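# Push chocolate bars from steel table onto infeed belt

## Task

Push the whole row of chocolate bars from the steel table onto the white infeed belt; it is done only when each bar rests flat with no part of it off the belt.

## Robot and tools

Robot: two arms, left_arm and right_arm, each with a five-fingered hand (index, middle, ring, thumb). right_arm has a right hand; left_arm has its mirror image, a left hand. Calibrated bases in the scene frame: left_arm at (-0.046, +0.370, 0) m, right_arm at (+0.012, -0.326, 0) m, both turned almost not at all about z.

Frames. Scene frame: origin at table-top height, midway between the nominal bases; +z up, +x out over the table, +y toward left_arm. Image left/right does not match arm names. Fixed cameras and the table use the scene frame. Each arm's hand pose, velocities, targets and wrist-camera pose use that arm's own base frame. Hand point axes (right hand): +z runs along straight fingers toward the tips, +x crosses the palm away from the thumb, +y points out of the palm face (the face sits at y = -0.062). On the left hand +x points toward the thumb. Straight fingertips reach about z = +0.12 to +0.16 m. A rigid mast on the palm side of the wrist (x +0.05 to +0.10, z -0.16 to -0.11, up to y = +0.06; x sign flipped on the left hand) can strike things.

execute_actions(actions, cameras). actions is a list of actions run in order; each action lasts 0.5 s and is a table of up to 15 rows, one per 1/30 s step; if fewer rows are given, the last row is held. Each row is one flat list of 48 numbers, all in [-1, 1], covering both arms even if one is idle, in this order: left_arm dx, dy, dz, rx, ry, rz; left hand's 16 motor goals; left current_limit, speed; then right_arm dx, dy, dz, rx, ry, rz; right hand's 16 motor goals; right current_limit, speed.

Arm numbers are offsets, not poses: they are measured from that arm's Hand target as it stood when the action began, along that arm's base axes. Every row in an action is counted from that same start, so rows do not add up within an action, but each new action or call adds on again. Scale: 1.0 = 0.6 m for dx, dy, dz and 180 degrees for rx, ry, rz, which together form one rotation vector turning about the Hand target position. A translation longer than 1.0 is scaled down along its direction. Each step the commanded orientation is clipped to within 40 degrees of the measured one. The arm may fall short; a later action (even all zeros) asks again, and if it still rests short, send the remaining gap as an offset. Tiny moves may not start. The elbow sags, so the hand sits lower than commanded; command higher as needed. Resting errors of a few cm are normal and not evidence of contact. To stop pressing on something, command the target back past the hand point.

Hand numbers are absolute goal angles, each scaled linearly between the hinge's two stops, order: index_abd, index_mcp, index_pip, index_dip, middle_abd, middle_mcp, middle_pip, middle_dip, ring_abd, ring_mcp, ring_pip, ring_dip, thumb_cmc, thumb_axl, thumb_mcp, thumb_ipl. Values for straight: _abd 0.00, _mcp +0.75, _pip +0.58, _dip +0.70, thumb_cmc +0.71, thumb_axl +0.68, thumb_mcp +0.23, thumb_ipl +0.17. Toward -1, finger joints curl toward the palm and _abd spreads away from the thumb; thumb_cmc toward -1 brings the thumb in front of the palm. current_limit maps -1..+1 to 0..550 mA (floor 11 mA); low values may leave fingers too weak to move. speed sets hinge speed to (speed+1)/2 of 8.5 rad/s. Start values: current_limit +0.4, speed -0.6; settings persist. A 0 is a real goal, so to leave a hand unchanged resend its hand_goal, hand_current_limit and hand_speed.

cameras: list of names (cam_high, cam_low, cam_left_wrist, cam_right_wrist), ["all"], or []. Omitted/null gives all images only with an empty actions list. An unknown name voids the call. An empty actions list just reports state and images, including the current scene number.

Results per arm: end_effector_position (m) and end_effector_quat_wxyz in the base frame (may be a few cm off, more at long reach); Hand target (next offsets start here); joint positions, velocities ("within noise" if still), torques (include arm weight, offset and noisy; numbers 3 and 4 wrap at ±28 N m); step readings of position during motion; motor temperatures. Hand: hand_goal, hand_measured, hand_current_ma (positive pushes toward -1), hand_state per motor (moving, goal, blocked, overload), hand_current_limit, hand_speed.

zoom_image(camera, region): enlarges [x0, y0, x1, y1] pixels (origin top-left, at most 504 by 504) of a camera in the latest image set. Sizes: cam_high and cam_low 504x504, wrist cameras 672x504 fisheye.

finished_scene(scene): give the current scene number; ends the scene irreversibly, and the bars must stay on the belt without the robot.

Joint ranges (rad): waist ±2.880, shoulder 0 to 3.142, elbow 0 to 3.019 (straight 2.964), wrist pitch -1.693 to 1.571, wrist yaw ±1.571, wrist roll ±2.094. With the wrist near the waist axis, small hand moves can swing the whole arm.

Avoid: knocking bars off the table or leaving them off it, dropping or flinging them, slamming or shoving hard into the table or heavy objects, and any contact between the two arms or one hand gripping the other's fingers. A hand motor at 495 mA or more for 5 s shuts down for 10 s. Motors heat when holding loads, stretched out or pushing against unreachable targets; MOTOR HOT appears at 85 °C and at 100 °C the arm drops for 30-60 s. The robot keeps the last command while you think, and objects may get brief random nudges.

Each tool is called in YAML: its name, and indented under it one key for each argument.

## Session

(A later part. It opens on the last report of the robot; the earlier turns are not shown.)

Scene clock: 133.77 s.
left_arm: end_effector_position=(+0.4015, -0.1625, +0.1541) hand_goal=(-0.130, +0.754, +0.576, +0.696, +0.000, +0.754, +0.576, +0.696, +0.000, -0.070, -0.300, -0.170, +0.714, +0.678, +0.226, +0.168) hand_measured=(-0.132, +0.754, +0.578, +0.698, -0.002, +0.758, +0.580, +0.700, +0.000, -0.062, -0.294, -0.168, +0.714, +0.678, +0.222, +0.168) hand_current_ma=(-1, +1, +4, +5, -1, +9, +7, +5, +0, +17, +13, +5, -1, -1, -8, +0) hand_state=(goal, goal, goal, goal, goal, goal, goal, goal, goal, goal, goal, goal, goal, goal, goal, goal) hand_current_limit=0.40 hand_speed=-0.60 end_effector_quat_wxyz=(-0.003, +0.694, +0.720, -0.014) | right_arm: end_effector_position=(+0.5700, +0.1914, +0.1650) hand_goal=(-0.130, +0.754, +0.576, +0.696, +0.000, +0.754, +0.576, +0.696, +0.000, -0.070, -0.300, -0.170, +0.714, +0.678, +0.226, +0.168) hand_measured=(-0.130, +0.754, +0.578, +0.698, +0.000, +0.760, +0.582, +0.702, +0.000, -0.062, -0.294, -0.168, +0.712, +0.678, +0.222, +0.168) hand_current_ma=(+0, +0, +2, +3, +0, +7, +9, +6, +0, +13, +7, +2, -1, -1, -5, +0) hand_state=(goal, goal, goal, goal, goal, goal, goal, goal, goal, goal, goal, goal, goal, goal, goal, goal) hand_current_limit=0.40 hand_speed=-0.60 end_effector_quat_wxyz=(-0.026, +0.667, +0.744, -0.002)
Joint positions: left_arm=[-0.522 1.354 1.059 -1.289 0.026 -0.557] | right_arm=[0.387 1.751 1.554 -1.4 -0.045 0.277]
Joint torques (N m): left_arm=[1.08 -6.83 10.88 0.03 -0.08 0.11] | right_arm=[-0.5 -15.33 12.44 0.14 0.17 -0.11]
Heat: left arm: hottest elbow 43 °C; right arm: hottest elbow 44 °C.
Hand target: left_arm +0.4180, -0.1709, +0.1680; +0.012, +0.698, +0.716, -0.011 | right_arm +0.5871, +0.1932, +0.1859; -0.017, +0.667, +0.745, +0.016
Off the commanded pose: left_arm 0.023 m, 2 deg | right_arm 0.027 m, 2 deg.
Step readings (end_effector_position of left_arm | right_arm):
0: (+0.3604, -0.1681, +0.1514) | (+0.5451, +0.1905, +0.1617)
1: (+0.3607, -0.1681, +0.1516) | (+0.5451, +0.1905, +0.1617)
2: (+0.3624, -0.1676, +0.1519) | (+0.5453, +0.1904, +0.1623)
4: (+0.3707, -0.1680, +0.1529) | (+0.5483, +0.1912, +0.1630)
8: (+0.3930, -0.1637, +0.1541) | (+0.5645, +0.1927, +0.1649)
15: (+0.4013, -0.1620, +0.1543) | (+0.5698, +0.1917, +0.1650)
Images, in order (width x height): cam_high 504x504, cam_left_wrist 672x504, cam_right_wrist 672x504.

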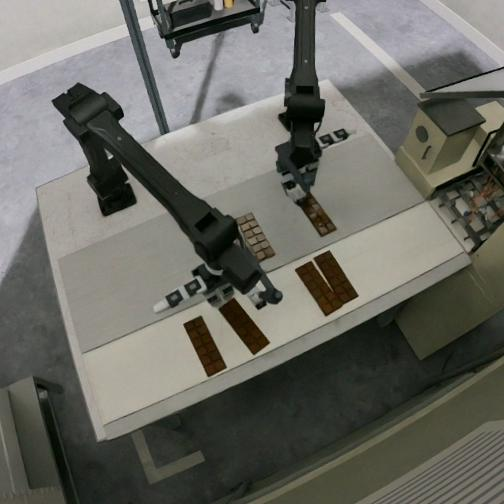

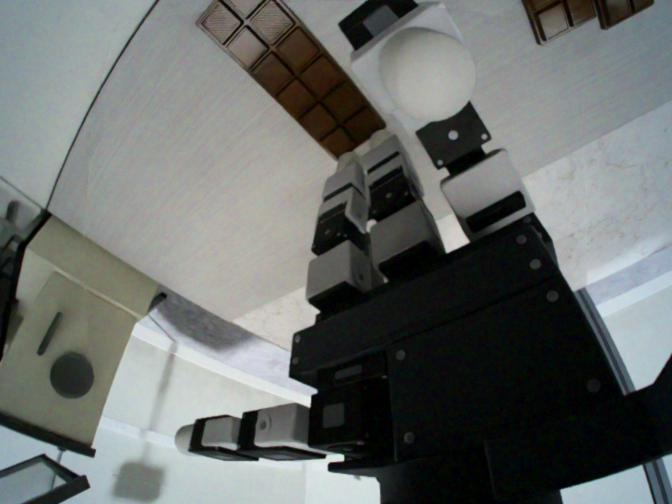

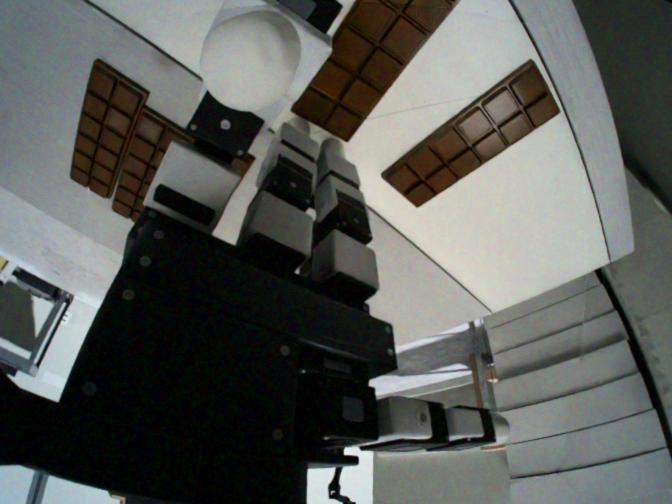

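execute_actions:
  actions:
    - [[0.07,0.011,-0.005,0,0,0,-0.13,0.754,0.576,0.696,0,0.754,0.576,0.696,0,-0.07,-0.3,-0.17,0.714,0.678,0.226,0.168,0.4,-0.6,-0.04,0,0.02,0,0,0,-0.13,0.754,0.576,0.696,0,0.754,0.576,0.696,0,-0.07,-0.3,-0.17,0.714,0.678,0.226,0.168,0.4,-0.6],[0.07,0.011,-0.005,0,0,0,-0.13,0.754,0.576,0.696,0,0.754,0.576,0.696,0,-0.07,-0.3,-0.17,0.714,0.678,0.226,0.168,0.4,-0.6,-0.07,0,0.09,0,0,0,-0.13,0.754,0.576,0.696,0,0.754,0.576,0.696,0,-0.07,-0.3,-0.17,0.714,0.678,0.226,0.168,0.4,-0.6]]
    - [[0.07,0.011,-0.003,0,0,0,-0.13,0.754,0.576,0.696,0,0.754,0.576,0.696,0,-0.07,-0.3,-0.17,0.714,0.678,0.226,0.168,0.4,-0.6,-0.1,0.02,0,0,0,0,-0.13,0.754,0.576,0.696,0,0.754,0.576,0.696,0,-0.07,-0.3,-0.17,0.714,0.678,0.226,0.168,0.4,-0.6],[0.07,0.011,-0.003,0,0,0,-0.13,0.754,0.576,0.696,0,0.754,0.576,0.696,0,-0.07,-0.3,-0.17,0.714,0.678,0.226,0.168,0.4,-0.6,-0.2,0.03,0,0,0,0,-0.13,0.754,0.576,0.696,0,0.754,0.576,0.696,0,-0.07,-0.3,-0.17,0.714,0.678,0.226,0.168,0.4,-0.6]]
  cameras: ["cam_left_wrist","cam_right_wrist","cam_high"]

zoom_image:
  camera: "cam_high"
  region: [170, 190, 370, 390]

zoom_image:
  camera: "cam_left_wrist"
  region: [260, 50, 440, 230]

Scene clock: 138.40 s.
left_arm: end_effector_position=(+0.4862, -0.1533, +0.1557) hand_goal=(-0.130, +0.754, +0.576, +0.696, +0.000, +0.754, +0.576, +0.696, +0.000, -0.070, -0.300, -0.170, +0.714, +0.678, +0.226, +0.168) hand_measured=(-0.130, +0.758, +0.580, +0.698, +0.000, +0.766, +0.584, +0.700, +0.000, -0.062, -0.294, -0.168, +0.714, +0.678, +0.222, +0.168) hand_current_ma=(+0, +9, +7, +4, +0, +29, +15, +5, +0, +17, +13, +5, -1, -1, -8, +0) hand_state=(goal, goal, goal, goal, goal, goal, goal, goal, goal, goal, goal, goal, goal, goal, goal, goal) hand_current_limit=0.40 hand_speed=-0.60 end_effector_quat_wxyz=(+0.004, +0.695, +0.719, -0.014) | right_arm: end_effector_position=(+0.4220, +0.2093, +0.2371) hand_goal=(-0.130, +0.754, +0.576, +0.696, +0.000, +0.754, +0.576, +0.696, +0.000, -0.070, -0.300, -0.170, +0.714, +0.678, +0.226, +0.168) hand_measured=(-0.130, +0.752, +0.576, +0.698, +0.000, +0.752, +0.576, +0.698, +0.000, -0.062, -0.294, -0.168, +0.712, +0.678, +0.222, +0.168) hand_current_ma=(+0, -2, +1, +2, +0, -2, +1, +3, +0, +13, +7, +2, -1, -1, -5, +0) hand_state=(goal, goal, goal, goal, goal, goal, goal, goal, goal, goal, goal, goal, goal, goal, goal, goal) hand_current_limit=0.40 hand_speed=-0.60 end_effector_quat_wxyz=(-0.020, +0.664, +0.748, +0.008)
Joint positions: left_arm=[-0.406 1.529 1.245 -1.29 0.029 -0.44] | right_arm=[0.567 1.388 1.313 -1.492 -0.044 0.449]
Joint torques (N m): left_arm=[1.26 -8.64 10.65 -0.01 -0.11 0.12] | right_arm=[0.32 -10.17 8.61 0.98 0.22 0.04]
Heat: left arm: hottest elbow 44 °C; right arm: hottest elbow 43 °C.
Hand target: left_arm +0.5019, -0.1577, +0.1633; +0.012, +0.698, +0.715, -0.011 | right_arm +0.4251, +0.2112, +0.2397; -0.017, +0.667, +0.745, +0.015
Off the commanded pose: left_arm 0.018 m, 1 deg | right_arm 0.005 m, 1 deg.
Step readings (end_effector_position of left_arm | right_arm):
0: (+0.4016, -0.1626, +0.1541) | (+0.5700, +0.1914, +0.1650)
1: (+0.4019, -0.1626, +0.1543) | (+0.5700, +0.1914, +0.1650)
2: (+0.4038, -0.1623, +0.1545) | (+0.5697, +0.1913, +0.1649)
4: (+0.4118, -0.1633, +0.1547) | (+0.5646, +0.1894, +0.1661)
8: (+0.4343, -0.1593, +0.1545) | (+0.5508, +0.1854, +0.1830)
15: (+0.4424, -0.1571, +0.1548) | (+0.5380, +0.1852, +0.2200)
16: (+0.4427, -0.1573, +0.1549) | (+0.5374, +0.1852, +0.2211)
17: (+0.4446, -0.1570, +0.1550) | (+0.5354, +0.1872, +0.2216)
19: (+0.4533, -0.1581, +0.1553) | (+0.5197, +0.1884, +0.2165)
23: (+0.4769, -0.1556, +0.1553) | (+0.4584, +0.1984, +0.2084)
30: (+0.4857, -0.1528, +0.1556) | (+0.4237, +0.2140, +0.2378)
Images, in order (width x height): cam_high 504x504, cam_left_wrist 672x504, cam_right_wrist 672x504.

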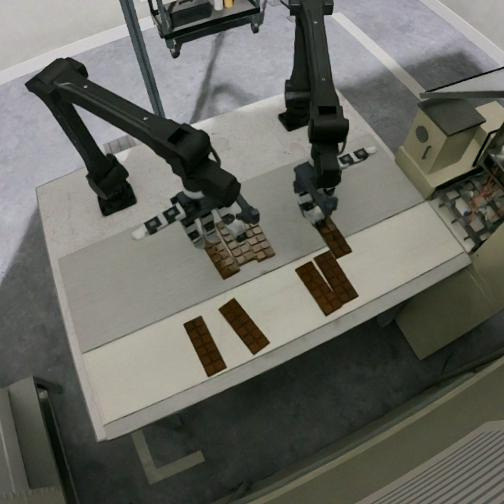

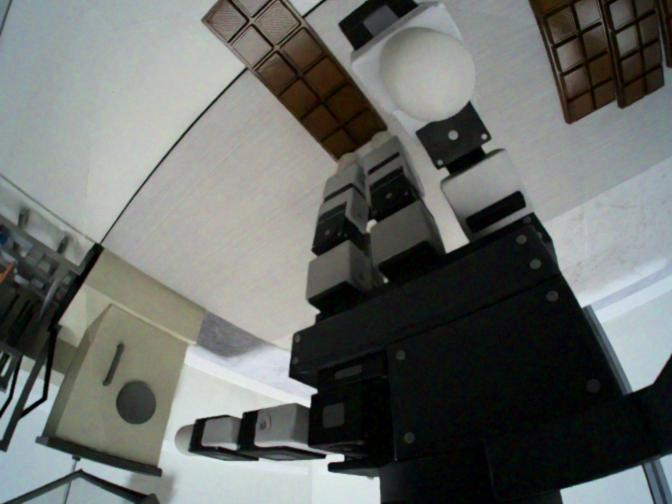

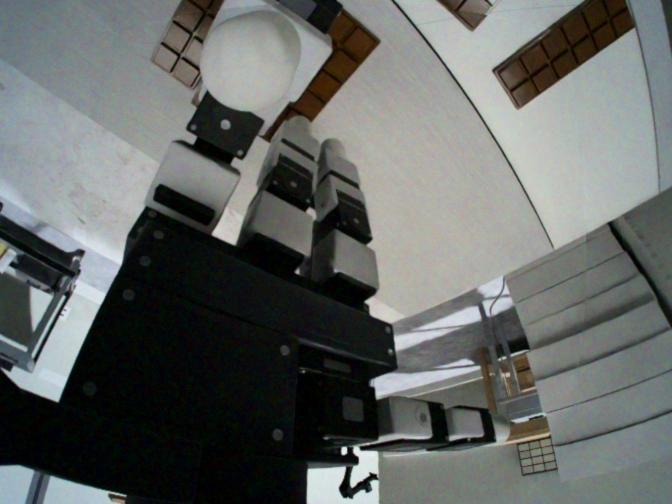

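Scaled by 2.520 from the camera's 504x504 image, which has a finer 720x720 frame.

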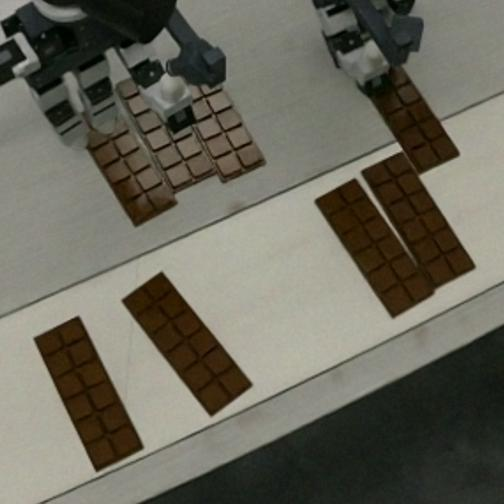

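Scaled by 2.800 from the camera's 672x504 image, which has a finer 960x720 frame.

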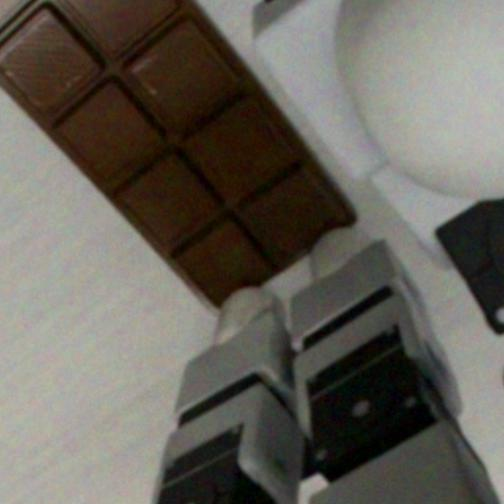

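zoom_image:
  camera: "cam_high"
  region: [300, 200, 370, 270]

zoom_image:
  camera: "cam_high"
  region: [175, 290, 285, 400]

zoom_image:
  camera: "cam_left_wrist"
  region: [200, 0, 400, 200]

Scaled by 7.200 from the camera's 504x504 image, which has a finer 720x720 frame.

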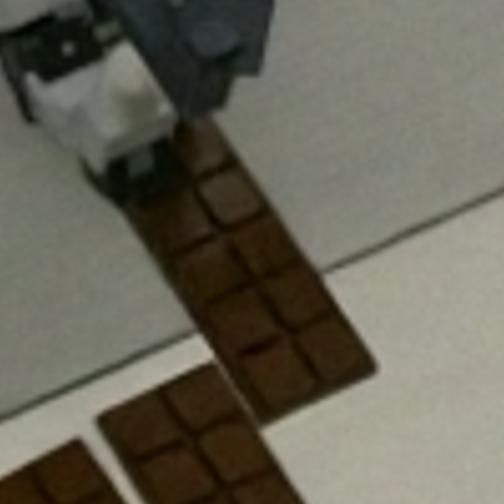

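Scaled by 4.582 from the camera's 504x504 image, which has a finer 720x720 frame.

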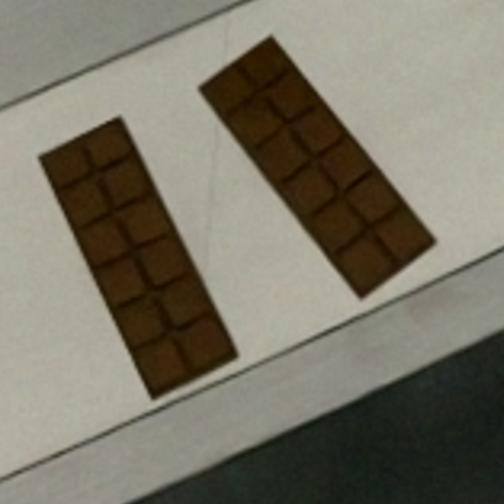

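Scaled by 2.520 from the camera's 672x504 image, which has a finer 960x720 frame.

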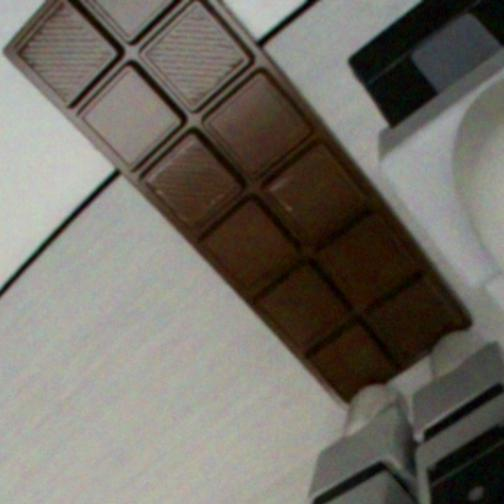

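execute_actions:
  actions:
    - [[0.02,-0.008,-0.005,0,0,0,-0.13,0.754,0.576,0.696,0,0.754,0.576,0.696,0,-0.07,-0.3,-0.17,0.714,0.678,0.226,0.168,0.4,-0.6,-0.08,0.015,0,0,0,-0.007,-0.13,0.754,0.576,0.696,0,0.754,0.576,0.696,0,-0.07,-0.3,-0.17,0.714,0.678,0.226,0.168,0.4,-0.6],[0.05,-0.012,-0.006,0,0,0,-0.13,0.754,0.576,0.696,0,0.754,0.576,0.696,0,-0.07,-0.3,-0.17,0.714,0.678,0.226,0.168,0.4,-0.6,-0.165,0.03,0,0,0,-0.014,-0.13,0.754,0.576,0.696,0,0.754,0.576,0.696,0,-0.07,-0.3,-0.17,0.714,0.678,0.226,0.168,0.4,-0.6]]
  cameras: ["cam_left_wrist","cam_right_wrist","cam_high"]

zoom_image:
  camera: "cam_high"
  region: [290, 190, 380, 280]

zoom_image:
  camera: "cam_left_wrist"
  region: [200, 0, 400, 200]

zoom_image:
  camera: "cam_right_wrist"
  region: [200, 0, 400, 200]

Scene clock: 142.97 s.
left_arm: end_effector_position=(+0.5154, -0.1639, +0.1560) hand_goal=(-0.130, +0.754, +0.576, +0.696, +0.000, +0.754, +0.576, +0.696, +0.000, -0.070, -0.300, -0.170, +0.714, +0.678, +0.226, +0.168) hand_measured=(-0.132, +0.770, +0.588, +0.700, +0.000, +0.762, +0.584, +0.700, +0.000, -0.062, -0.294, -0.168, +0.714, +0.678, +0.222, +0.168) hand_current_ma=(-1, +43, +24, +7, +0, +18, +14, +5, +0, +17, +13, +5, -1, -1, -8, +0) hand_state=(goal, goal, goal, goal, goal, goal, goal, goal, goal, goal, goal, goal, goal, goal, goal, goal) hand_current_limit=0.40 hand_speed=-0.60 end_effector_quat_wxyz=(+0.006, +0.697, +0.717, -0.013) | right_arm: end_effector_position=(+0.3272, +0.2267, +0.2366) hand_goal=(-0.130, +0.754, +0.576, +0.696, +0.000, +0.754, +0.576, +0.696, +0.000, -0.070, -0.300, -0.170, +0.714, +0.678, +0.226, +0.168) hand_measured=(-0.130, +0.752, +0.576, +0.698, +0.000, +0.752, +0.576, +0.698, +0.000, -0.062, -0.294, -0.168, +0.712, +0.678, +0.222, +0.168) hand_current_ma=(+0, -2, +0, +2, +0, -2, +0, +3, +0, +13, +7, +2, -1, -1, -5, +0) hand_state=(goal, goal, goal, goal, goal, goal, goal, goal, goal, goal, goal, goal, goal, goal, goal, goal) hand_current_limit=0.40 hand_speed=-0.60 end_effector_quat_wxyz=(-0.018, +0.682, +0.731, +0.012)
Joint positions: left_arm=[-0.401 1.603 1.334 -1.299 0.029 -0.431] | right_arm=[0.773 1.22 1.158 -1.485 -0.037 0.705]
Joint torques (N m): left_arm=[1.67 -9.41 10.5 0.1 -0.1 0.13] | right_arm=[0.97 -8 8.75 0.54 0.25 0.08]
Heat: left arm: hottest elbow 44 °C; right arm: hottest elbow 43 °C.
Hand target: left_arm +0.5320, -0.1648, +0.1596; +0.012, +0.698, +0.716, -0.011 | right_arm +0.3261, +0.2293, +0.2399; -0.016, +0.683, +0.730, +0.016
Off the commanded pose: left_arm 0.017 m, 1 deg | right_arm 0.004 m, 0 deg.
Step readings (end_effector_position of left_arm | right_arm):
0: (+0.4862, -0.1533, +0.1557) | (+0.4220, +0.2092, +0.2371)
1: (+0.4863, -0.1534, +0.1557) | (+0.4217, +0.2092, +0.2368)
2: (+0.4868, -0.1536, +0.1557) | (+0.4200, +0.2095, +0.2357)
4: (+0.4915, -0.1555, +0.1556) | (+0.4060, +0.2092, +0.2291)
8: (+0.5092, -0.1618, +0.1557) | (+0.3545, +0.2213, +0.2188)
15: (+0.5153, -0.1638, +0.1562) | (+0.3275, +0.2311, +0.2361)
Images, in order (width x height): cam_high 504x504, cam_left_wrist 672x504, cam_right_wrist 672x504.

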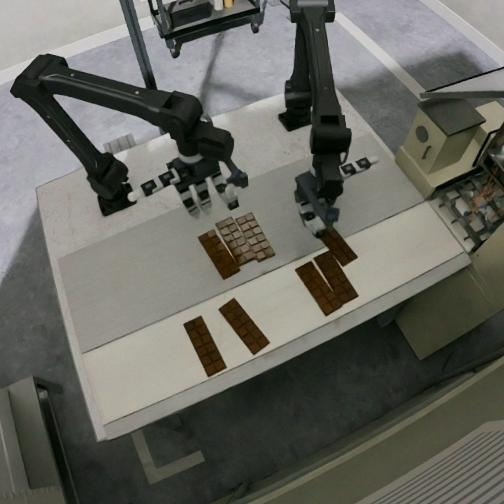

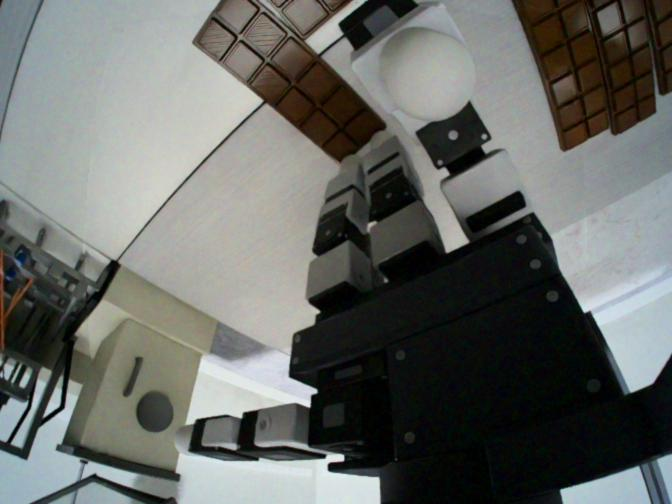

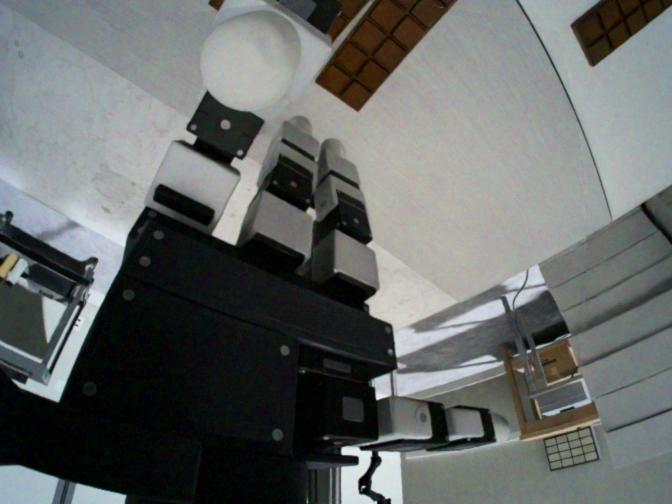

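Scaled by 5.600 from the camera's 504x504 image, which has a finer 720x720 frame.

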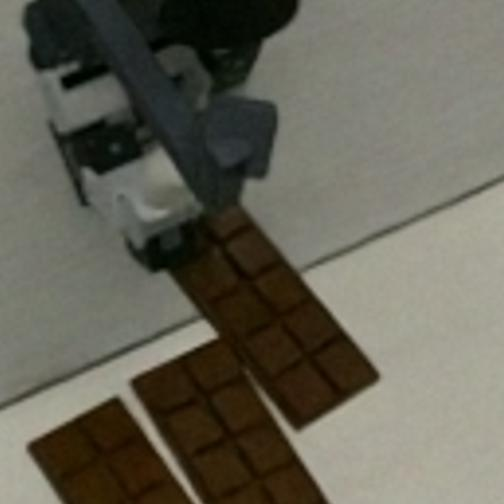

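Scaled by 2.520 from the camera's 672x504 image, which has a finer 960x720 frame.

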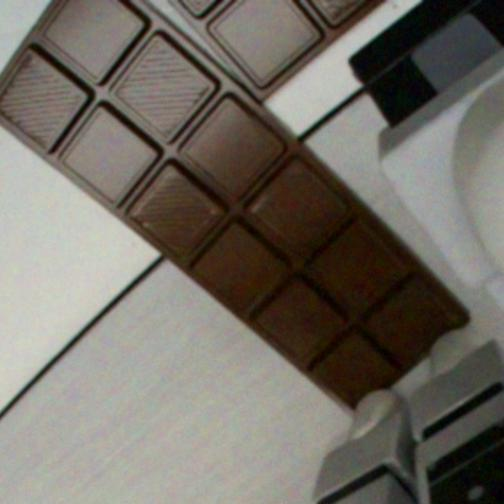

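Scaled by 2.520 from the camera's 672x504 image, which has a finer 960x720 frame.

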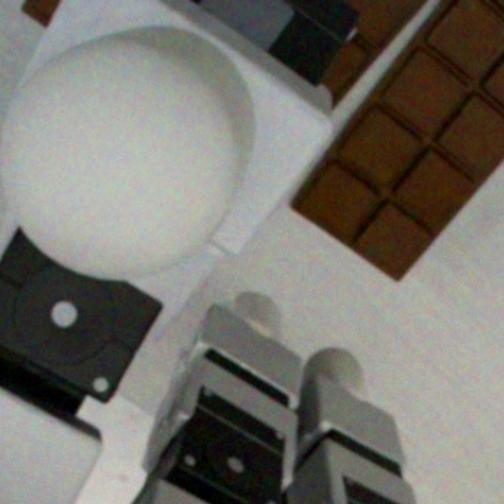

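execute_actions:
  actions:
    - [[0.07,0.024,-0.005,0,0,0,-0.13,0.754,0.576,0.696,0,0.754,0.576,0.696,0,-0.07,-0.3,-0.17,0.714,0.678,0.226,0.168,0.4,-0.6,0,0,-0.06,0,0,0,-0.13,0.754,0.576,0.696,0,0.754,0.576,0.696,0,-0.07,-0.3,-0.17,0.714,0.678,0.226,0.168,0.4,-0.6],[0.07,0.024,-0.005,0,0,0,-0.13,0.754,0.576,0.696,0,0.754,0.576,0.696,0,-0.07,-0.3,-0.17,0.714,0.678,0.226,0.168,0.4,-0.6,0,0,-0.12,0,0,0,-0.13,0.754,0.576,0.696,0,0.754,0.576,0.696,0,-0.07,-0.3,-0.17,0.714,0.678,0.226,0.168,0.4,-0.6]]
  cameras: ["cam_left_wrist","cam_right_wrist","cam_high"]

zoom_image:
  camera: "cam_high"
  region: [290, 200, 380, 290]

zoom_image:
  camera: "cam_left_wrist"
  region: [200, 0, 400, 200]

zoom_image:
  camera: "cam_right_wrist"
  region: [200, 0, 400, 200]

Scene clock: 146.40 s.
left_arm: end_effector_position=(+0.5603, -0.1463, +0.1565) hand_goal=(-0.130, +0.754, +0.576, +0.696, +0.000, +0.754, +0.576, +0.696, +0.000, -0.070, -0.300, -0.170, +0.714, +0.678, +0.226, +0.168) hand_measured=(-0.132, +0.762, +0.582, +0.700, -0.002, +0.768, +0.584, +0.700, +0.000, -0.062, -0.294, -0.168, +0.714, +0.678, +0.222, +0.168) hand_current_ma=(-1, +16, +14, +6, -2, +34, +18, +5, +0, +17, +13, +5, -1, -1, -8, +0) hand_state=(goal, goal, goal, goal, goal, goal, goal, goal, goal, goal, goal, goal, goal, goal, goal, goal) hand_current_limit=0.40 hand_speed=-0.60 end_effector_quat_wxyz=(+0.010, +0.694, +0.720, -0.012) | right_arm: end_effector_position=(+0.3230, +0.2224, +0.1604) hand_goal=(-0.130, +0.754, +0.576, +0.696, +0.000, +0.754, +0.576, +0.696, +0.000, -0.070, -0.300, -0.170, +0.714, +0.678, +0.226, +0.168) hand_measured=(-0.130, +0.752, +0.576, +0.698, +0.000, +0.752, +0.576, +0.698, +0.000, -0.062, -0.294, -0.168, +0.712, +0.678, +0.222, +0.168) hand_current_ma=(+0, -2, +0, +2, +0, -2, +0, +3, +0, +13, +6, +2, -1, -1, -5, +0) hand_state=(goal, goal, goal, goal, goal, goal, goal, goal, goal, goal, goal, goal, goal, goal, goal, goal) hand_current_limit=0.40 hand_speed=-0.60 end_effector_quat_wxyz=(-0.018, +0.683, +0.730, +0.001)
Joint positions: left_arm=[-0.335 1.689 1.442 -1.316 0.031 -0.373] | right_arm=[0.774 1.254 0.986 -1.304 -0.037 0.708]
Joint torques (N m): left_arm=[1.03 -10.4 10.4 0.01 -0.1 0.13] | right_arm=[1.03 -7.88 8.77 1.03 0.26 0.08]
Heat: left arm: hottest elbow 44 °C; right arm: hottest elbow 43 °C.
Hand target: left_arm +0.5740, -0.1505, +0.1566; +0.012, +0.698, +0.715, -0.011 | right_arm +0.3261, +0.2292, +0.1678; -0.016, +0.683, +0.730, +0.016
Off the commanded pose: left_arm 0.014 m, 1 deg | right_arm 0.011 m, 2 deg.
Step readings (end_effector_position of left_arm | right_arm):
0: (+0.5154, -0.1639, +0.1560) | (+0.3272, +0.2266, +0.2366)
1: (+0.5156, -0.1640, +0.1561) | (+0.3271, +0.2265, +0.2362)
2: (+0.5170, -0.1640, +0.1561) | (+0.3270, +0.2264, +0.2342)
4: (+0.5255, -0.1625, +0.1557) | (+0.3277, +0.2271, +0.2223)
8: (+0.5498, -0.1532, +0.1564) | (+0.3205, +0.2201, +0.1811)
15: (+0.5600, -0.1459, +0.1567) | (+0.3218, +0.2213, +0.1600)
Images, in order (width x height): cam_high 504x504, cam_left_wrist 672x504, cam_right_wrist 672x504.

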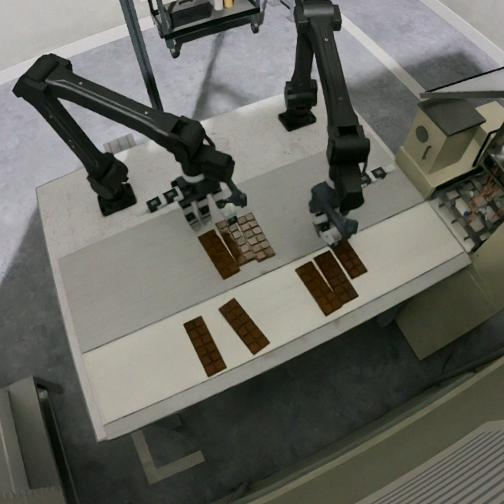

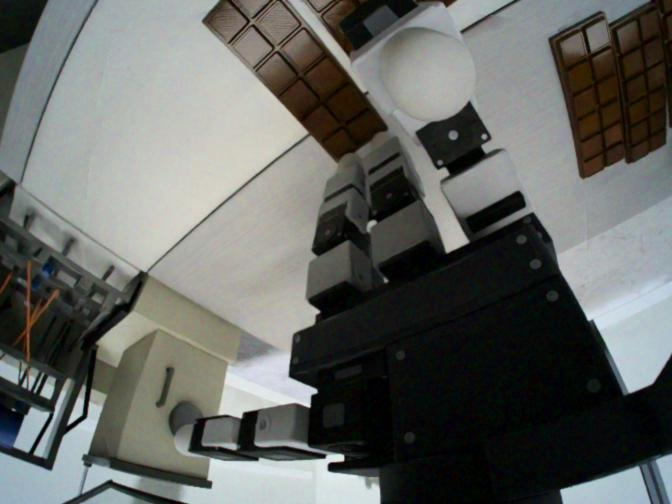

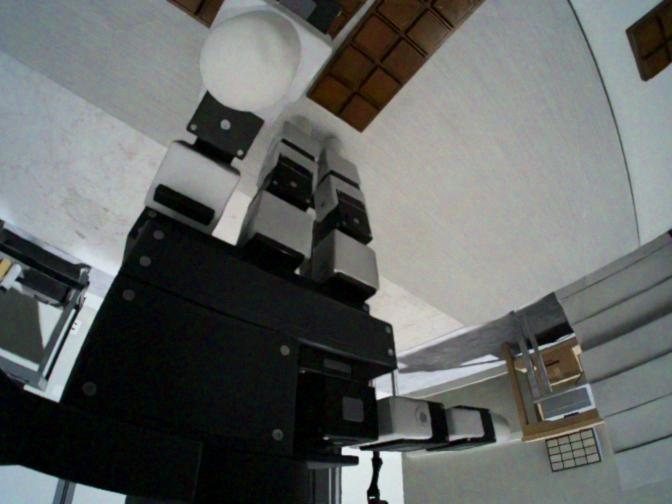

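Scaled by 5.600 from the camera's 504x504 image, which has a finer 720x720 frame.

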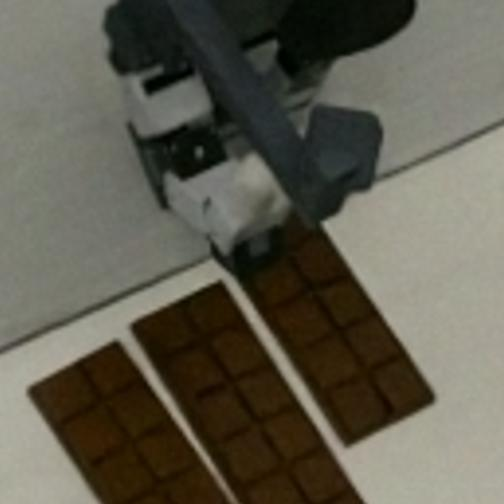

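Scaled by 2.520 from the camera's 672x504 image, which has a finer 960x720 frame.

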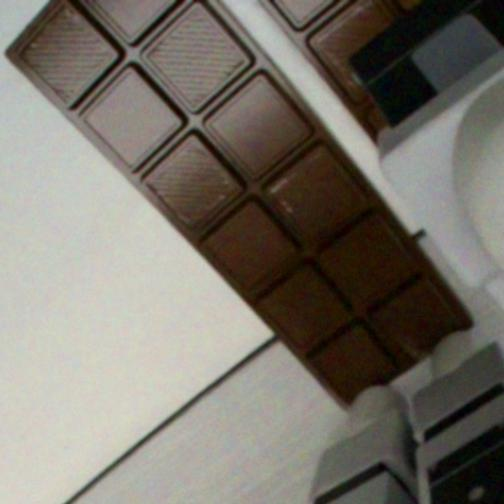

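Scaled by 2.520 from the camera's 672x504 image, which has a finer 960x720 frame.

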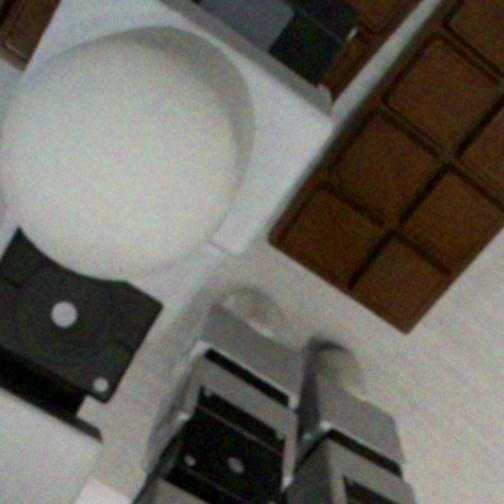

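execute_actions:
  actions:
    - [[0.035,0.006,-0.006,0,0,0,-0.13,0.754,0.576,0.696,0,0.754,0.576,0.696,0,-0.07,-0.3,-0.17,0.714,0.678,0.226,0.168,0.4,-0.6,-0.02,0,0.06,0,0,0,-0.13,0.754,0.576,0.696,0,0.754,0.576,0.696,0,-0.07,-0.3,-0.17,0.714,0.678,0.226,0.168,0.4,-0.6],[0.07,0.011,-0.006,0,0,0,-0.13,0.754,0.576,0.696,0,0.754,0.576,0.696,0,-0.07,-0.3,-0.17,0.714,0.678,0.226,0.168,0.4,-0.6,0,0.01,0.12,0,0,0,-0.13,0.754,0.576,0.696,0,0.754,0.576,0.696,0,-0.07,-0.3,-0.17,0.714,0.678,0.226,0.168,0.4,-0.6]]
    - [[0.002,0.0,0,0,0,0,-0.13,0.754,0.576,0.696,0,0.754,0.576,0.696,0,-0.07,-0.3,-0.17,0.714,0.678,0.226,0.168,0.4,-0.6,0.12,0.02,0.02,0,0,0,-0.13,0.754,0.576,0.696,0,0.754,0.576,0.696,0,-0.07,-0.3,-0.17,0.714,0.678,0.226,0.168,0.4,-0.6],[0.004,0.0,0,0,0,0,-0.13,0.754,0.576,0.696,0,0.754,0.576,0.696,0,-0.07,-0.3,-0.17,0.714,0.678,0.226,0.168,0.4,-0.6,0.28,0.045,0.02,0,0,0,-0.13,0.754,0.576,0.696,0,0.754,0.576,0.696,0,-0.07,-0.3,-0.17,0.714,0.678,0.226,0.168,0.4,-0.6]]
  cameras: ["cam_left_wrist","cam_high"]

zoom_image:
  camera: "cam_high"
  region: [280, 200, 400, 320]

zoom_image:
  camera: "cam_left_wrist"
  region: [200, 0, 400, 200]

Scene clock: 154.37 s.
left_arm: end_effector_position=(+0.6023, -0.1454, +0.1564) hand_goal=(-0.130, +0.754, +0.576, +0.696, +0.000, +0.754, +0.576, +0.696, +0.000, -0.070, -0.300, -0.170, +0.714, +0.678, +0.226, +0.168) hand_measured=(-0.134, +0.766, +0.586, +0.700, -0.002, +0.768, +0.584, +0.700, +0.000, -0.062, -0.294, -0.168, +0.714, +0.678, +0.222, +0.168) hand_current_ma=(-5, +30, +21, +7, -4, +34, +18, +5, +0, +17, +13, +5, -1, -1, -8, +0) hand_state=(goal, goal, goal, goal, goal, goal, goal, goal, goal, goal, goal, goal, goal, goal, goal, goal) hand_current_limit=0.40 hand_speed=-0.60 end_effector_quat_wxyz=(+0.010, +0.697, +0.717, -0.013) | right_arm: end_effector_position=(+0.4856, +0.2511, +0.2230) hand_goal=(-0.130, +0.754, +0.576, +0.696, +0.000, +0.754, +0.576, +0.696, +0.000, -0.070, -0.300, -0.170, +0.714, +0.678, +0.226, +0.168) hand_measured=(-0.130, +0.752, +0.576, +0.698, +0.000, +0.752, +0.576, +0.698, +0.000, -0.060, -0.294, -0.168, +0.714, +0.678, +0.222, +0.168) hand_current_ma=(+0, -2, +0, +2, +0, -2, +0, +3, +0, +15, +6, +2, +0, -1, -5, +0) hand_state=(goal, goal, goal, goal, goal, goal, goal, goal, goal, goal, goal, goal, goal, goal, goal, goal) hand_current_limit=0.40 hand_speed=-0.60 end_effector_quat_wxyz=(-0.020, +0.689, +0.724, -0.007)
Joint positions: left_arm=[-0.307 1.79 1.577 -1.352 0.032 -0.336] | right_arm=[0.581 1.617 1.534 -1.511 -0.036 0.532]
Joint torques (N m): left_arm=[1.61 -11.4 10.47 0.23 -0.15 0.13] | right_arm=[0.73 -15.09 12.25 0.03 0.08 -0.11]
Heat: left arm: hottest elbow 44 °C; right arm: hottest elbow 43 °C.
Hand target: left_arm +0.6184, -0.1440, +0.1532; +0.012, +0.698, +0.716, -0.011 | right_arm +0.4941, +0.2621, +0.2517; -0.016, +0.683, +0.730, +0.016
Off the commanded pose: left_arm 0.016 m, 0 deg | right_arm 0.032 m, 3 deg.
Step readings (end_effector_position of left_arm | right_arm):
0: (+0.5603, -0.1463, +0.1565) | (+0.3230, +0.2224, +0.1604)
1: (+0.5604, -0.1463, +0.1567) | (+0.3229, +0.2225, +0.1604)
2: (+0.5613, -0.1465, +0.1567) | (+0.3222, +0.2225, +0.1604)
4: (+0.5677, -0.1467, +0.1562) | (+0.3177, +0.2198, +0.1637)
8: (+0.5906, -0.1485, +0.1569) | (+0.3158, +0.2194, +0.1875)
15: (+0.6011, -0.1449, +0.1568) | (+0.3215, +0.2261, +0.2200)
16: (+0.6012, -0.1449, +0.1567) | (+0.3215, +0.2260, +0.2204)
17: (+0.6013, -0.1449, +0.1567) | (+0.3232, +0.2258, +0.2210)
19: (+0.6017, -0.1450, +0.1566) | (+0.3427, +0.2295, +0.2266)
23: (+0.6021, -0.1452, +0.1561) | (+0.4232, +0.2345, +0.2394)
30: (+0.6022, -0.1453, +0.1562) | (+0.4817, +0.2435, +0.2176)
Images, in order (width x height): cam_high 504x504, cam_left_wrist 672x504.

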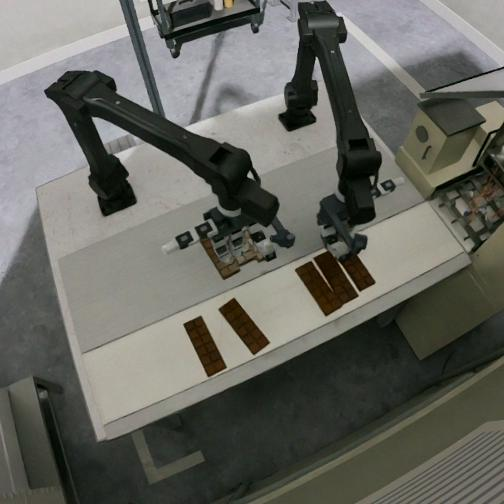

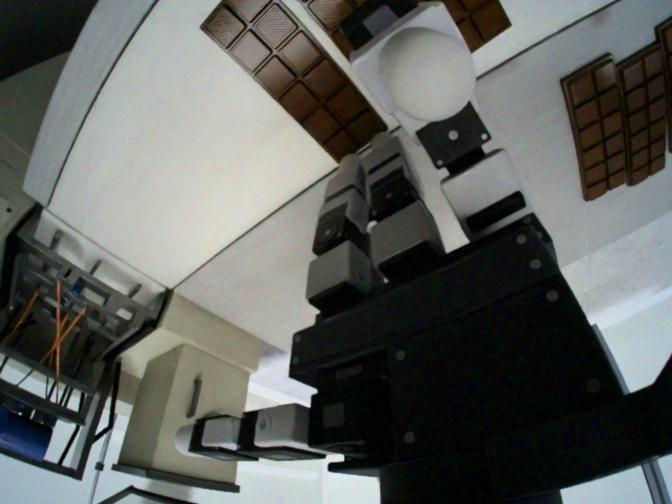

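Scaled by 4.200 from the camera's 504x504 image, which has a finer 720x720 frame.

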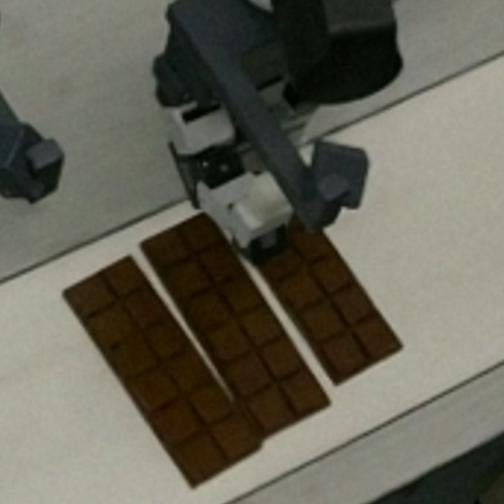

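Scaled by 2.520 from the camera's 672x504 image, which has a finer 960x720 frame.

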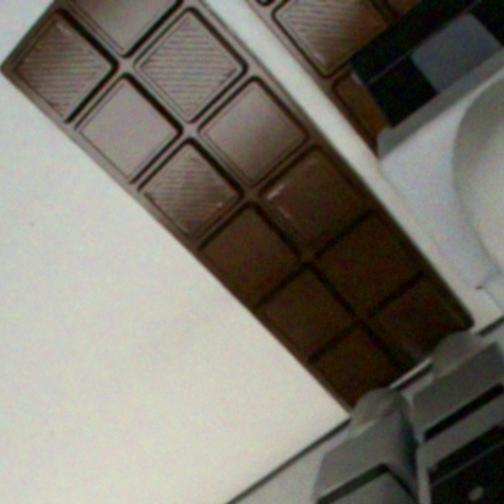

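execute_actions:
  actions:
    - [[0.032,0.004,-0.004,0,0,0,-0.13,0.754,0.576,0.696,0,0.754,0.576,0.696,0,-0.07,-0.3,-0.17,0.714,0.678,0.226,0.168,0.4,-0.6,0.16,0,0.0,0,0,0,-0.13,0.754,0.576,0.696,0,0.754,0.576,0.696,0,-0.07,-0.3,-0.17,0.714,0.678,0.226,0.168,0.4,-0.6]]
    - [[-0.02,0.0,0,0,0,0,-0.13,0.754,0.576,0.696,0,0.754,0.576,0.696,0,-0.07,-0.3,-0.17,0.714,0.678,0.226,0.168,0.4,-0.6,0.08,0.02,0,0,0,0,-0.13,0.754,0.576,0.696,0,0.754,0.576,0.696,0,-0.07,-0.3,-0.17,0.714,0.678,0.226,0.168,0.4,-0.6],[-0.08,0.02,0.1,0,0,0,-0.13,0.754,0.576,0.696,0,0.754,0.576,0.696,0,-0.07,-0.3,-0.17,0.714,0.678,0.226,0.168,0.4,-0.6,0.158,0.038,-0.02,0,0,0,-0.13,0.754,0.576,0.696,0,0.754,0.576,0.696,0,-0.07,-0.3,-0.17,0.714,0.678,0.226,0.168,0.4,-0.6]]
  cameras: ["cam_left_wrist","cam_right_wrist","cam_high"]

zoom_image:
  camera: "cam_high"
  region: [280, 200, 400, 320]

zoom_image:
  camera: "cam_right_wrist"
  region: [200, 0, 500, 300]

Scene clock: 157.23 s.
left_arm: end_effector_position=(+0.5890, -0.1340, +0.2080) hand_goal=(-0.130, +0.754, +0.576, +0.696, +0.000, +0.754, +0.576, +0.696, +0.000, -0.070, -0.300, -0.170, +0.714, +0.678, +0.226, +0.168) hand_measured=(-0.132, +0.754, +0.578, +0.700, -0.002, +0.754, +0.578, +0.698, +0.000, -0.062, -0.294, -0.168, +0.714, +0.678, +0.222, +0.168) hand_current_ma=(-3, +1, +4, +5, -4, +1, +4, +4, +0, +17, +13, +5, -1, -1, -8, +0) hand_state=(goal, goal, goal, goal, goal, goal, goal, goal, goal, goal, goal, goal, goal, goal, goal, goal) hand_current_limit=0.40 hand_speed=-0.60 end_effector_quat_wxyz=(+0.013, +0.697, +0.717, -0.011) | right_arm: end_effector_position=(+0.6763, +0.2832, +0.2063) hand_goal=(-0.130, +0.754, +0.576, +0.696, +0.000, +0.754, +0.576, +0.696, +0.000, -0.070, -0.300, -0.170, +0.714, +0.678, +0.226, +0.168) hand_measured=(-0.130, +0.754, +0.576, +0.698, +0.000, +0.754, +0.576, +0.698, +0.000, -0.060, -0.294, -0.168, +0.714, +0.678, +0.222, +0.168) hand_current_ma=(+0, -1, +0, +2, +0, -1, +0, +3, +0, +15, +6, +2, +0, -1, -5, +0) hand_state=(goal, goal, goal, goal, goal, goal, goal, goal, goal, goal, goal, goal, goal, goal, goal, goal) hand_current_limit=0.40 hand_speed=-0.60 end_effector_quat_wxyz=(-0.019, +0.685, +0.729, +0.004)
Joint positions: left_arm=[-0.294 1.721 1.62 -1.456 0.032 -0.322] | right_arm=[0.462 2.144 2.26 -1.692 -0.038 0.399]
Joint torques (N m): left_arm=[1.38 -12.98 8.12 -0.18 -0.15 0.09] | right_arm=[-0.15 -23.18 12.44 0.14 0.07 -0.11]
Heat: left arm: hottest elbow 44 °C; right arm: hottest elbow 43 °C.
Hand target: left_arm +0.5896, -0.1296, +0.2106; +0.012, +0.698, +0.715, -0.011 | right_arm +0.6850, +0.2849, +0.2398; -0.016, +0.683, +0.730, +0.016
Off the commanded pose: left_arm 0.005 m, 0 deg | right_arm 0.035 m, 1 deg.
joint sent to its limit (right arm) — joint 4 (wrist pitch), lower limit. The joint targets still meet the commanded pose.
Step readings (end_effector_position of left_arm | right_arm):
0: (+0.6023, -0.1454, +0.1564) | (+0.4856, +0.2511, +0.2230)
1: (+0.6024, -0.1454, +0.1563) | (+0.4860, +0.2515, +0.2238)
2: (+0.6030, -0.1454, +0.1561) | (+0.4879, +0.2521, +0.2249)
4: (+0.6079, -0.1459, +0.1561) | (+0.5045, +0.2569, +0.2320)
8: (+0.6192, -0.1456, +0.1567) | (+0.5546, +0.2589, +0.2416)
15: (+0.6227, -0.1442, +0.1569) | (+0.5806, +0.2488, +0.2213)
16: (+0.6227, -0.1442, +0.1566) | (+0.5806, +0.2493, +0.2187)
17: (+0.6225, -0.1442, +0.1566) | (+0.5821, +0.2504, +0.2182)
19: (+0.6184, -0.1429, +0.1571) | (+0.5984, +0.2585, +0.2231)
23: (+0.6014, -0.1378, +0.1657) | (+0.6448, +0.2801, +0.2331)
30: (+0.5904, -0.1345, +0.2045) | (+0.6713, +0.2843, +0.2088)
Images, in order (width x height): cam_high 504x504, cam_left_wrist 672x504, cam_right_wrist 672x504.

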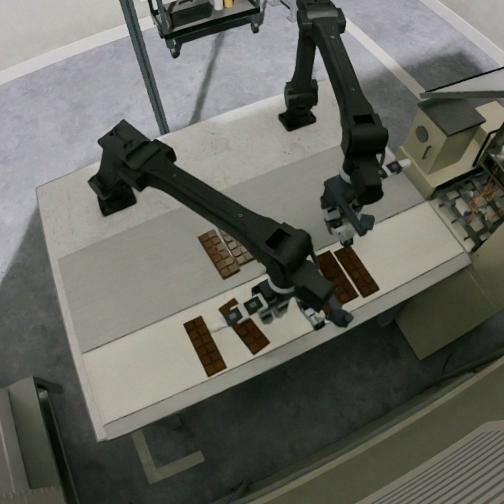

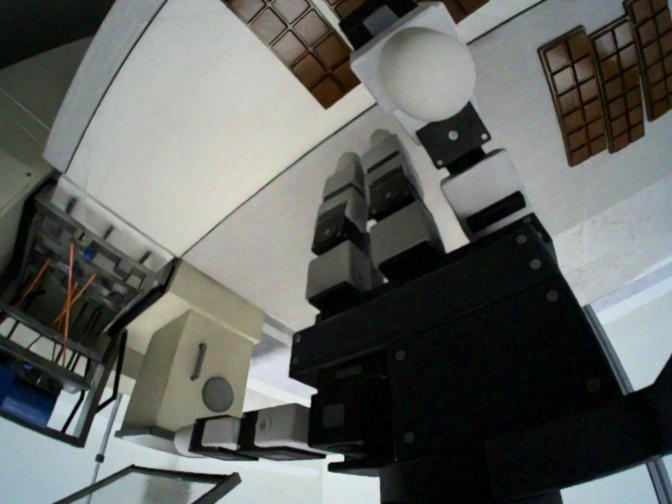

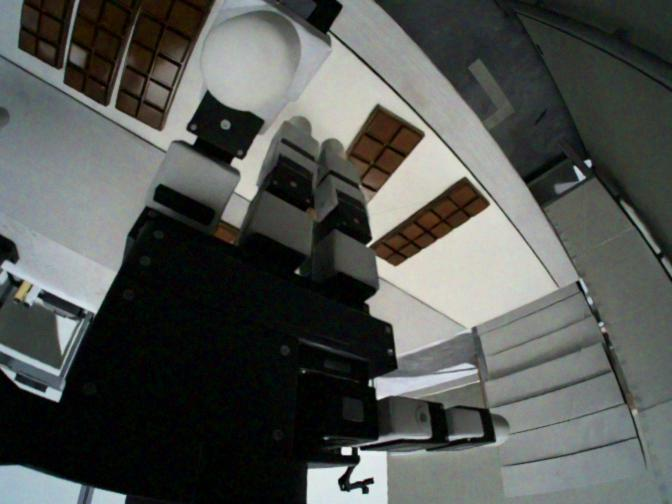

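Scaled by 4.200 from the camera's 504x504 image, which has a finer 720x720 frame.

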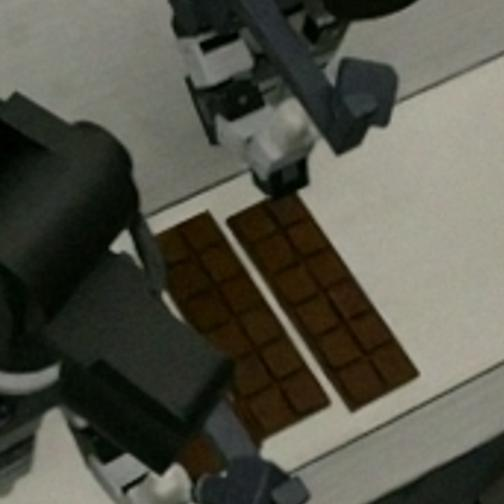

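Scaled by 1.680 from the camera's 672x504 image, which has a finer 960x720 frame.

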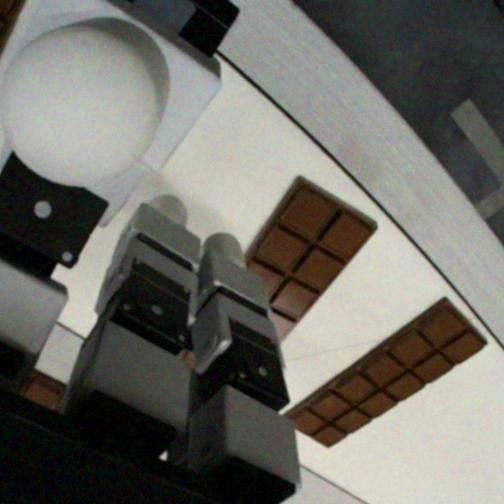

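execute_actions:
  actions:
    - [[-0.08,-0.01,0.01,0,0,0,-0.13,0.754,0.576,0.696,0,0.754,0.576,0.696,0,-0.07,-0.3,-0.17,0.714,0.678,0.226,0.168,0.4,-0.6,0,0,-0.05,0,0,0,-0.13,0.754,0.576,0.696,0,0.754,0.576,0.696,0,-0.07,-0.3,-0.17,0.714,0.678,0.226,0.168,0.4,-0.6],[-0.17,-0.02,0.02,0,0,0,-0.13,0.754,0.576,0.696,0,0.754,0.576,0.696,0,-0.07,-0.3,-0.17,0.714,0.678,0.226,0.168,0.4,-0.6,0,0,-0.103,0,0,0,-0.13,0.754,0.576,0.696,0,0.754,0.576,0.696,0,-0.07,-0.3,-0.17,0.714,0.678,0.226,0.168,0.4,-0.6]]
  cameras: ["cam_right_wrist","cam_high"]

zoom_image:
  camera: "cam_right_wrist"
  region: [250, 50, 500, 300]

zoom_image:
  camera: "cam_high"
  region: [170, 260, 370, 400]

Scene clock: 159.33 s.
left_arm: end_effector_position=(+0.4864, -0.1410, +0.2213) hand_goal=(-0.130, +0.754, +0.576, +0.696, +0.000, +0.754, +0.576, +0.696, +0.000, -0.070, -0.300, -0.170, +0.714, +0.678, +0.226, +0.168) hand_measured=(-0.132, +0.752, +0.578, +0.698, -0.002, +0.752, +0.578, +0.698, +0.000, -0.062, -0.294, -0.168, +0.712, +0.678, +0.222, +0.168) hand_current_ma=(-2, -3, +2, +5, -3, -4, +2, +4, +0, +17, +13, +5, -2, -1, -8, +0) hand_state=(goal, goal, goal, goal, goal, goal, goal, goal, goal, goal, goal, goal, goal, goal, goal, goal) hand_current_limit=0.40 hand_speed=-0.60 end_effector_quat_wxyz=(+0.009, +0.703, +0.711, -0.014) | right_arm: end_effector_position=(+0.6800, +0.2856, +0.1718) hand_goal=(-0.130, +0.754, +0.576, +0.696, +0.000, +0.754, +0.576, +0.696, +0.000, -0.070, -0.300, -0.170, +0.714, +0.678, +0.226, +0.168) hand_measured=(-0.130, +0.754, +0.576, +0.698, +0.002, +0.754, +0.578, +0.698, +0.000, -0.060, -0.294, -0.168, +0.714, +0.678, +0.222, +0.168) hand_current_ma=(+0, +0, +0, +2, +1, +0, +1, +2, +0, +16, +6, +2, +0, -1, -5, +0) hand_state=(goal, goal, goal, goal, goal, goal, goal, goal, goal, goal, goal, goal, goal, goal, goal, goal) hand_current_limit=0.40 hand_speed=-0.60 end_effector_quat_wxyz=(-0.020, +0.685, +0.729, +0.005)
Joint positions: left_arm=[-0.375 1.476 1.361 -1.451 0.032 -0.388] | right_arm=[0.462 2.15 2.18 -1.605 -0.04 0.399]
Joint torques (N m): left_arm=[0.62 -9.88 7.77 0.44 -0.18 -0.21] | right_arm=[-0.26 -22.59 8.49 0.96 0.06 -0.11]
Heat: left arm: hottest elbow 44 °C; right arm: hottest elbow 43 °C.
Hand target: left_arm +0.4876, -0.1415, +0.2225; +0.012, +0.698, +0.716, -0.011 | right_arm +0.6849, +0.2849, +0.1779; -0.017, +0.683, +0.730, +0.016
Off the commanded pose: left_arm 0.002 m, 1 deg | right_arm 0.008 m, 1 deg.
Step readings (end_effector_position of left_arm | right_arm):
0: (+0.5890, -0.1340, +0.2080) | (+0.6763, +0.2832, +0.2063)
1: (+0.5887, -0.1339, +0.2074) | (+0.6763, +0.2832, +0.2063)
2: (+0.5860, -0.1331, +0.2055) | (+0.6763, +0.2832, +0.2063)
4: (+0.5669, -0.1303, +0.1967) | (+0.6779, +0.2843, +0.2043)
8: (+0.5138, -0.1275, +0.1879) | (+0.6802, +0.2856, +0.1883)
15: (+0.4892, -0.1434, +0.2217) | (+0.6792, +0.2851, +0.1715)
Images, in order (width x height): cam_high 504x504, cam_right_wrist 672x504.

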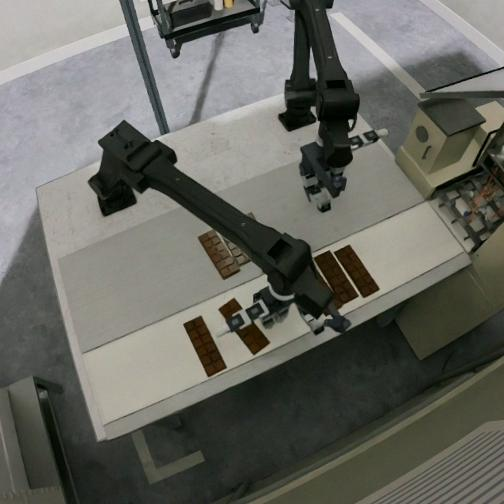

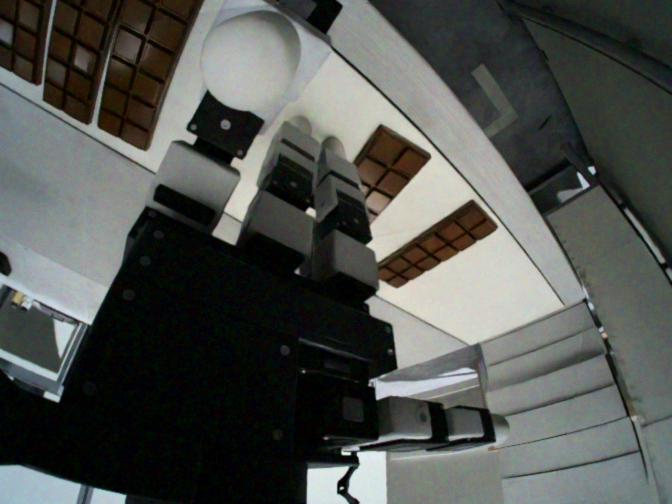

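Scaled by 2.016 from the camera's 672x504 image, which has a finer 960x720 frame.

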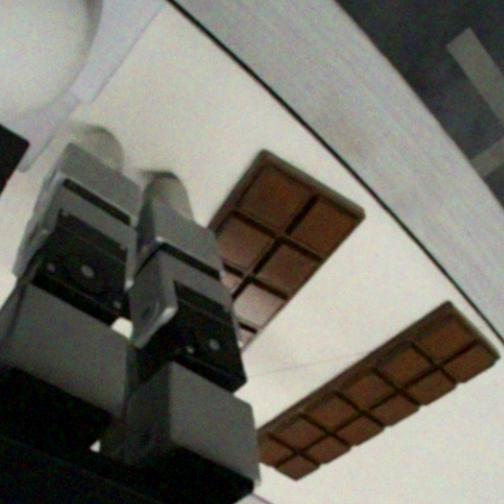

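Scaled by 2.520 from the camera's 504x504 image, which has a finer 720x720 frame.

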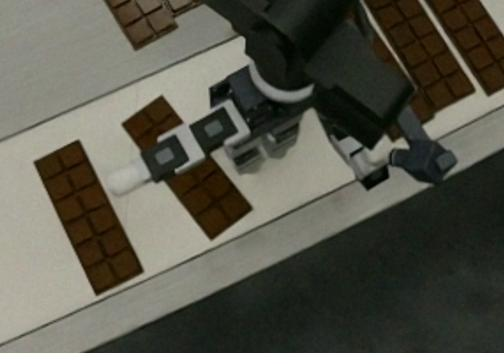

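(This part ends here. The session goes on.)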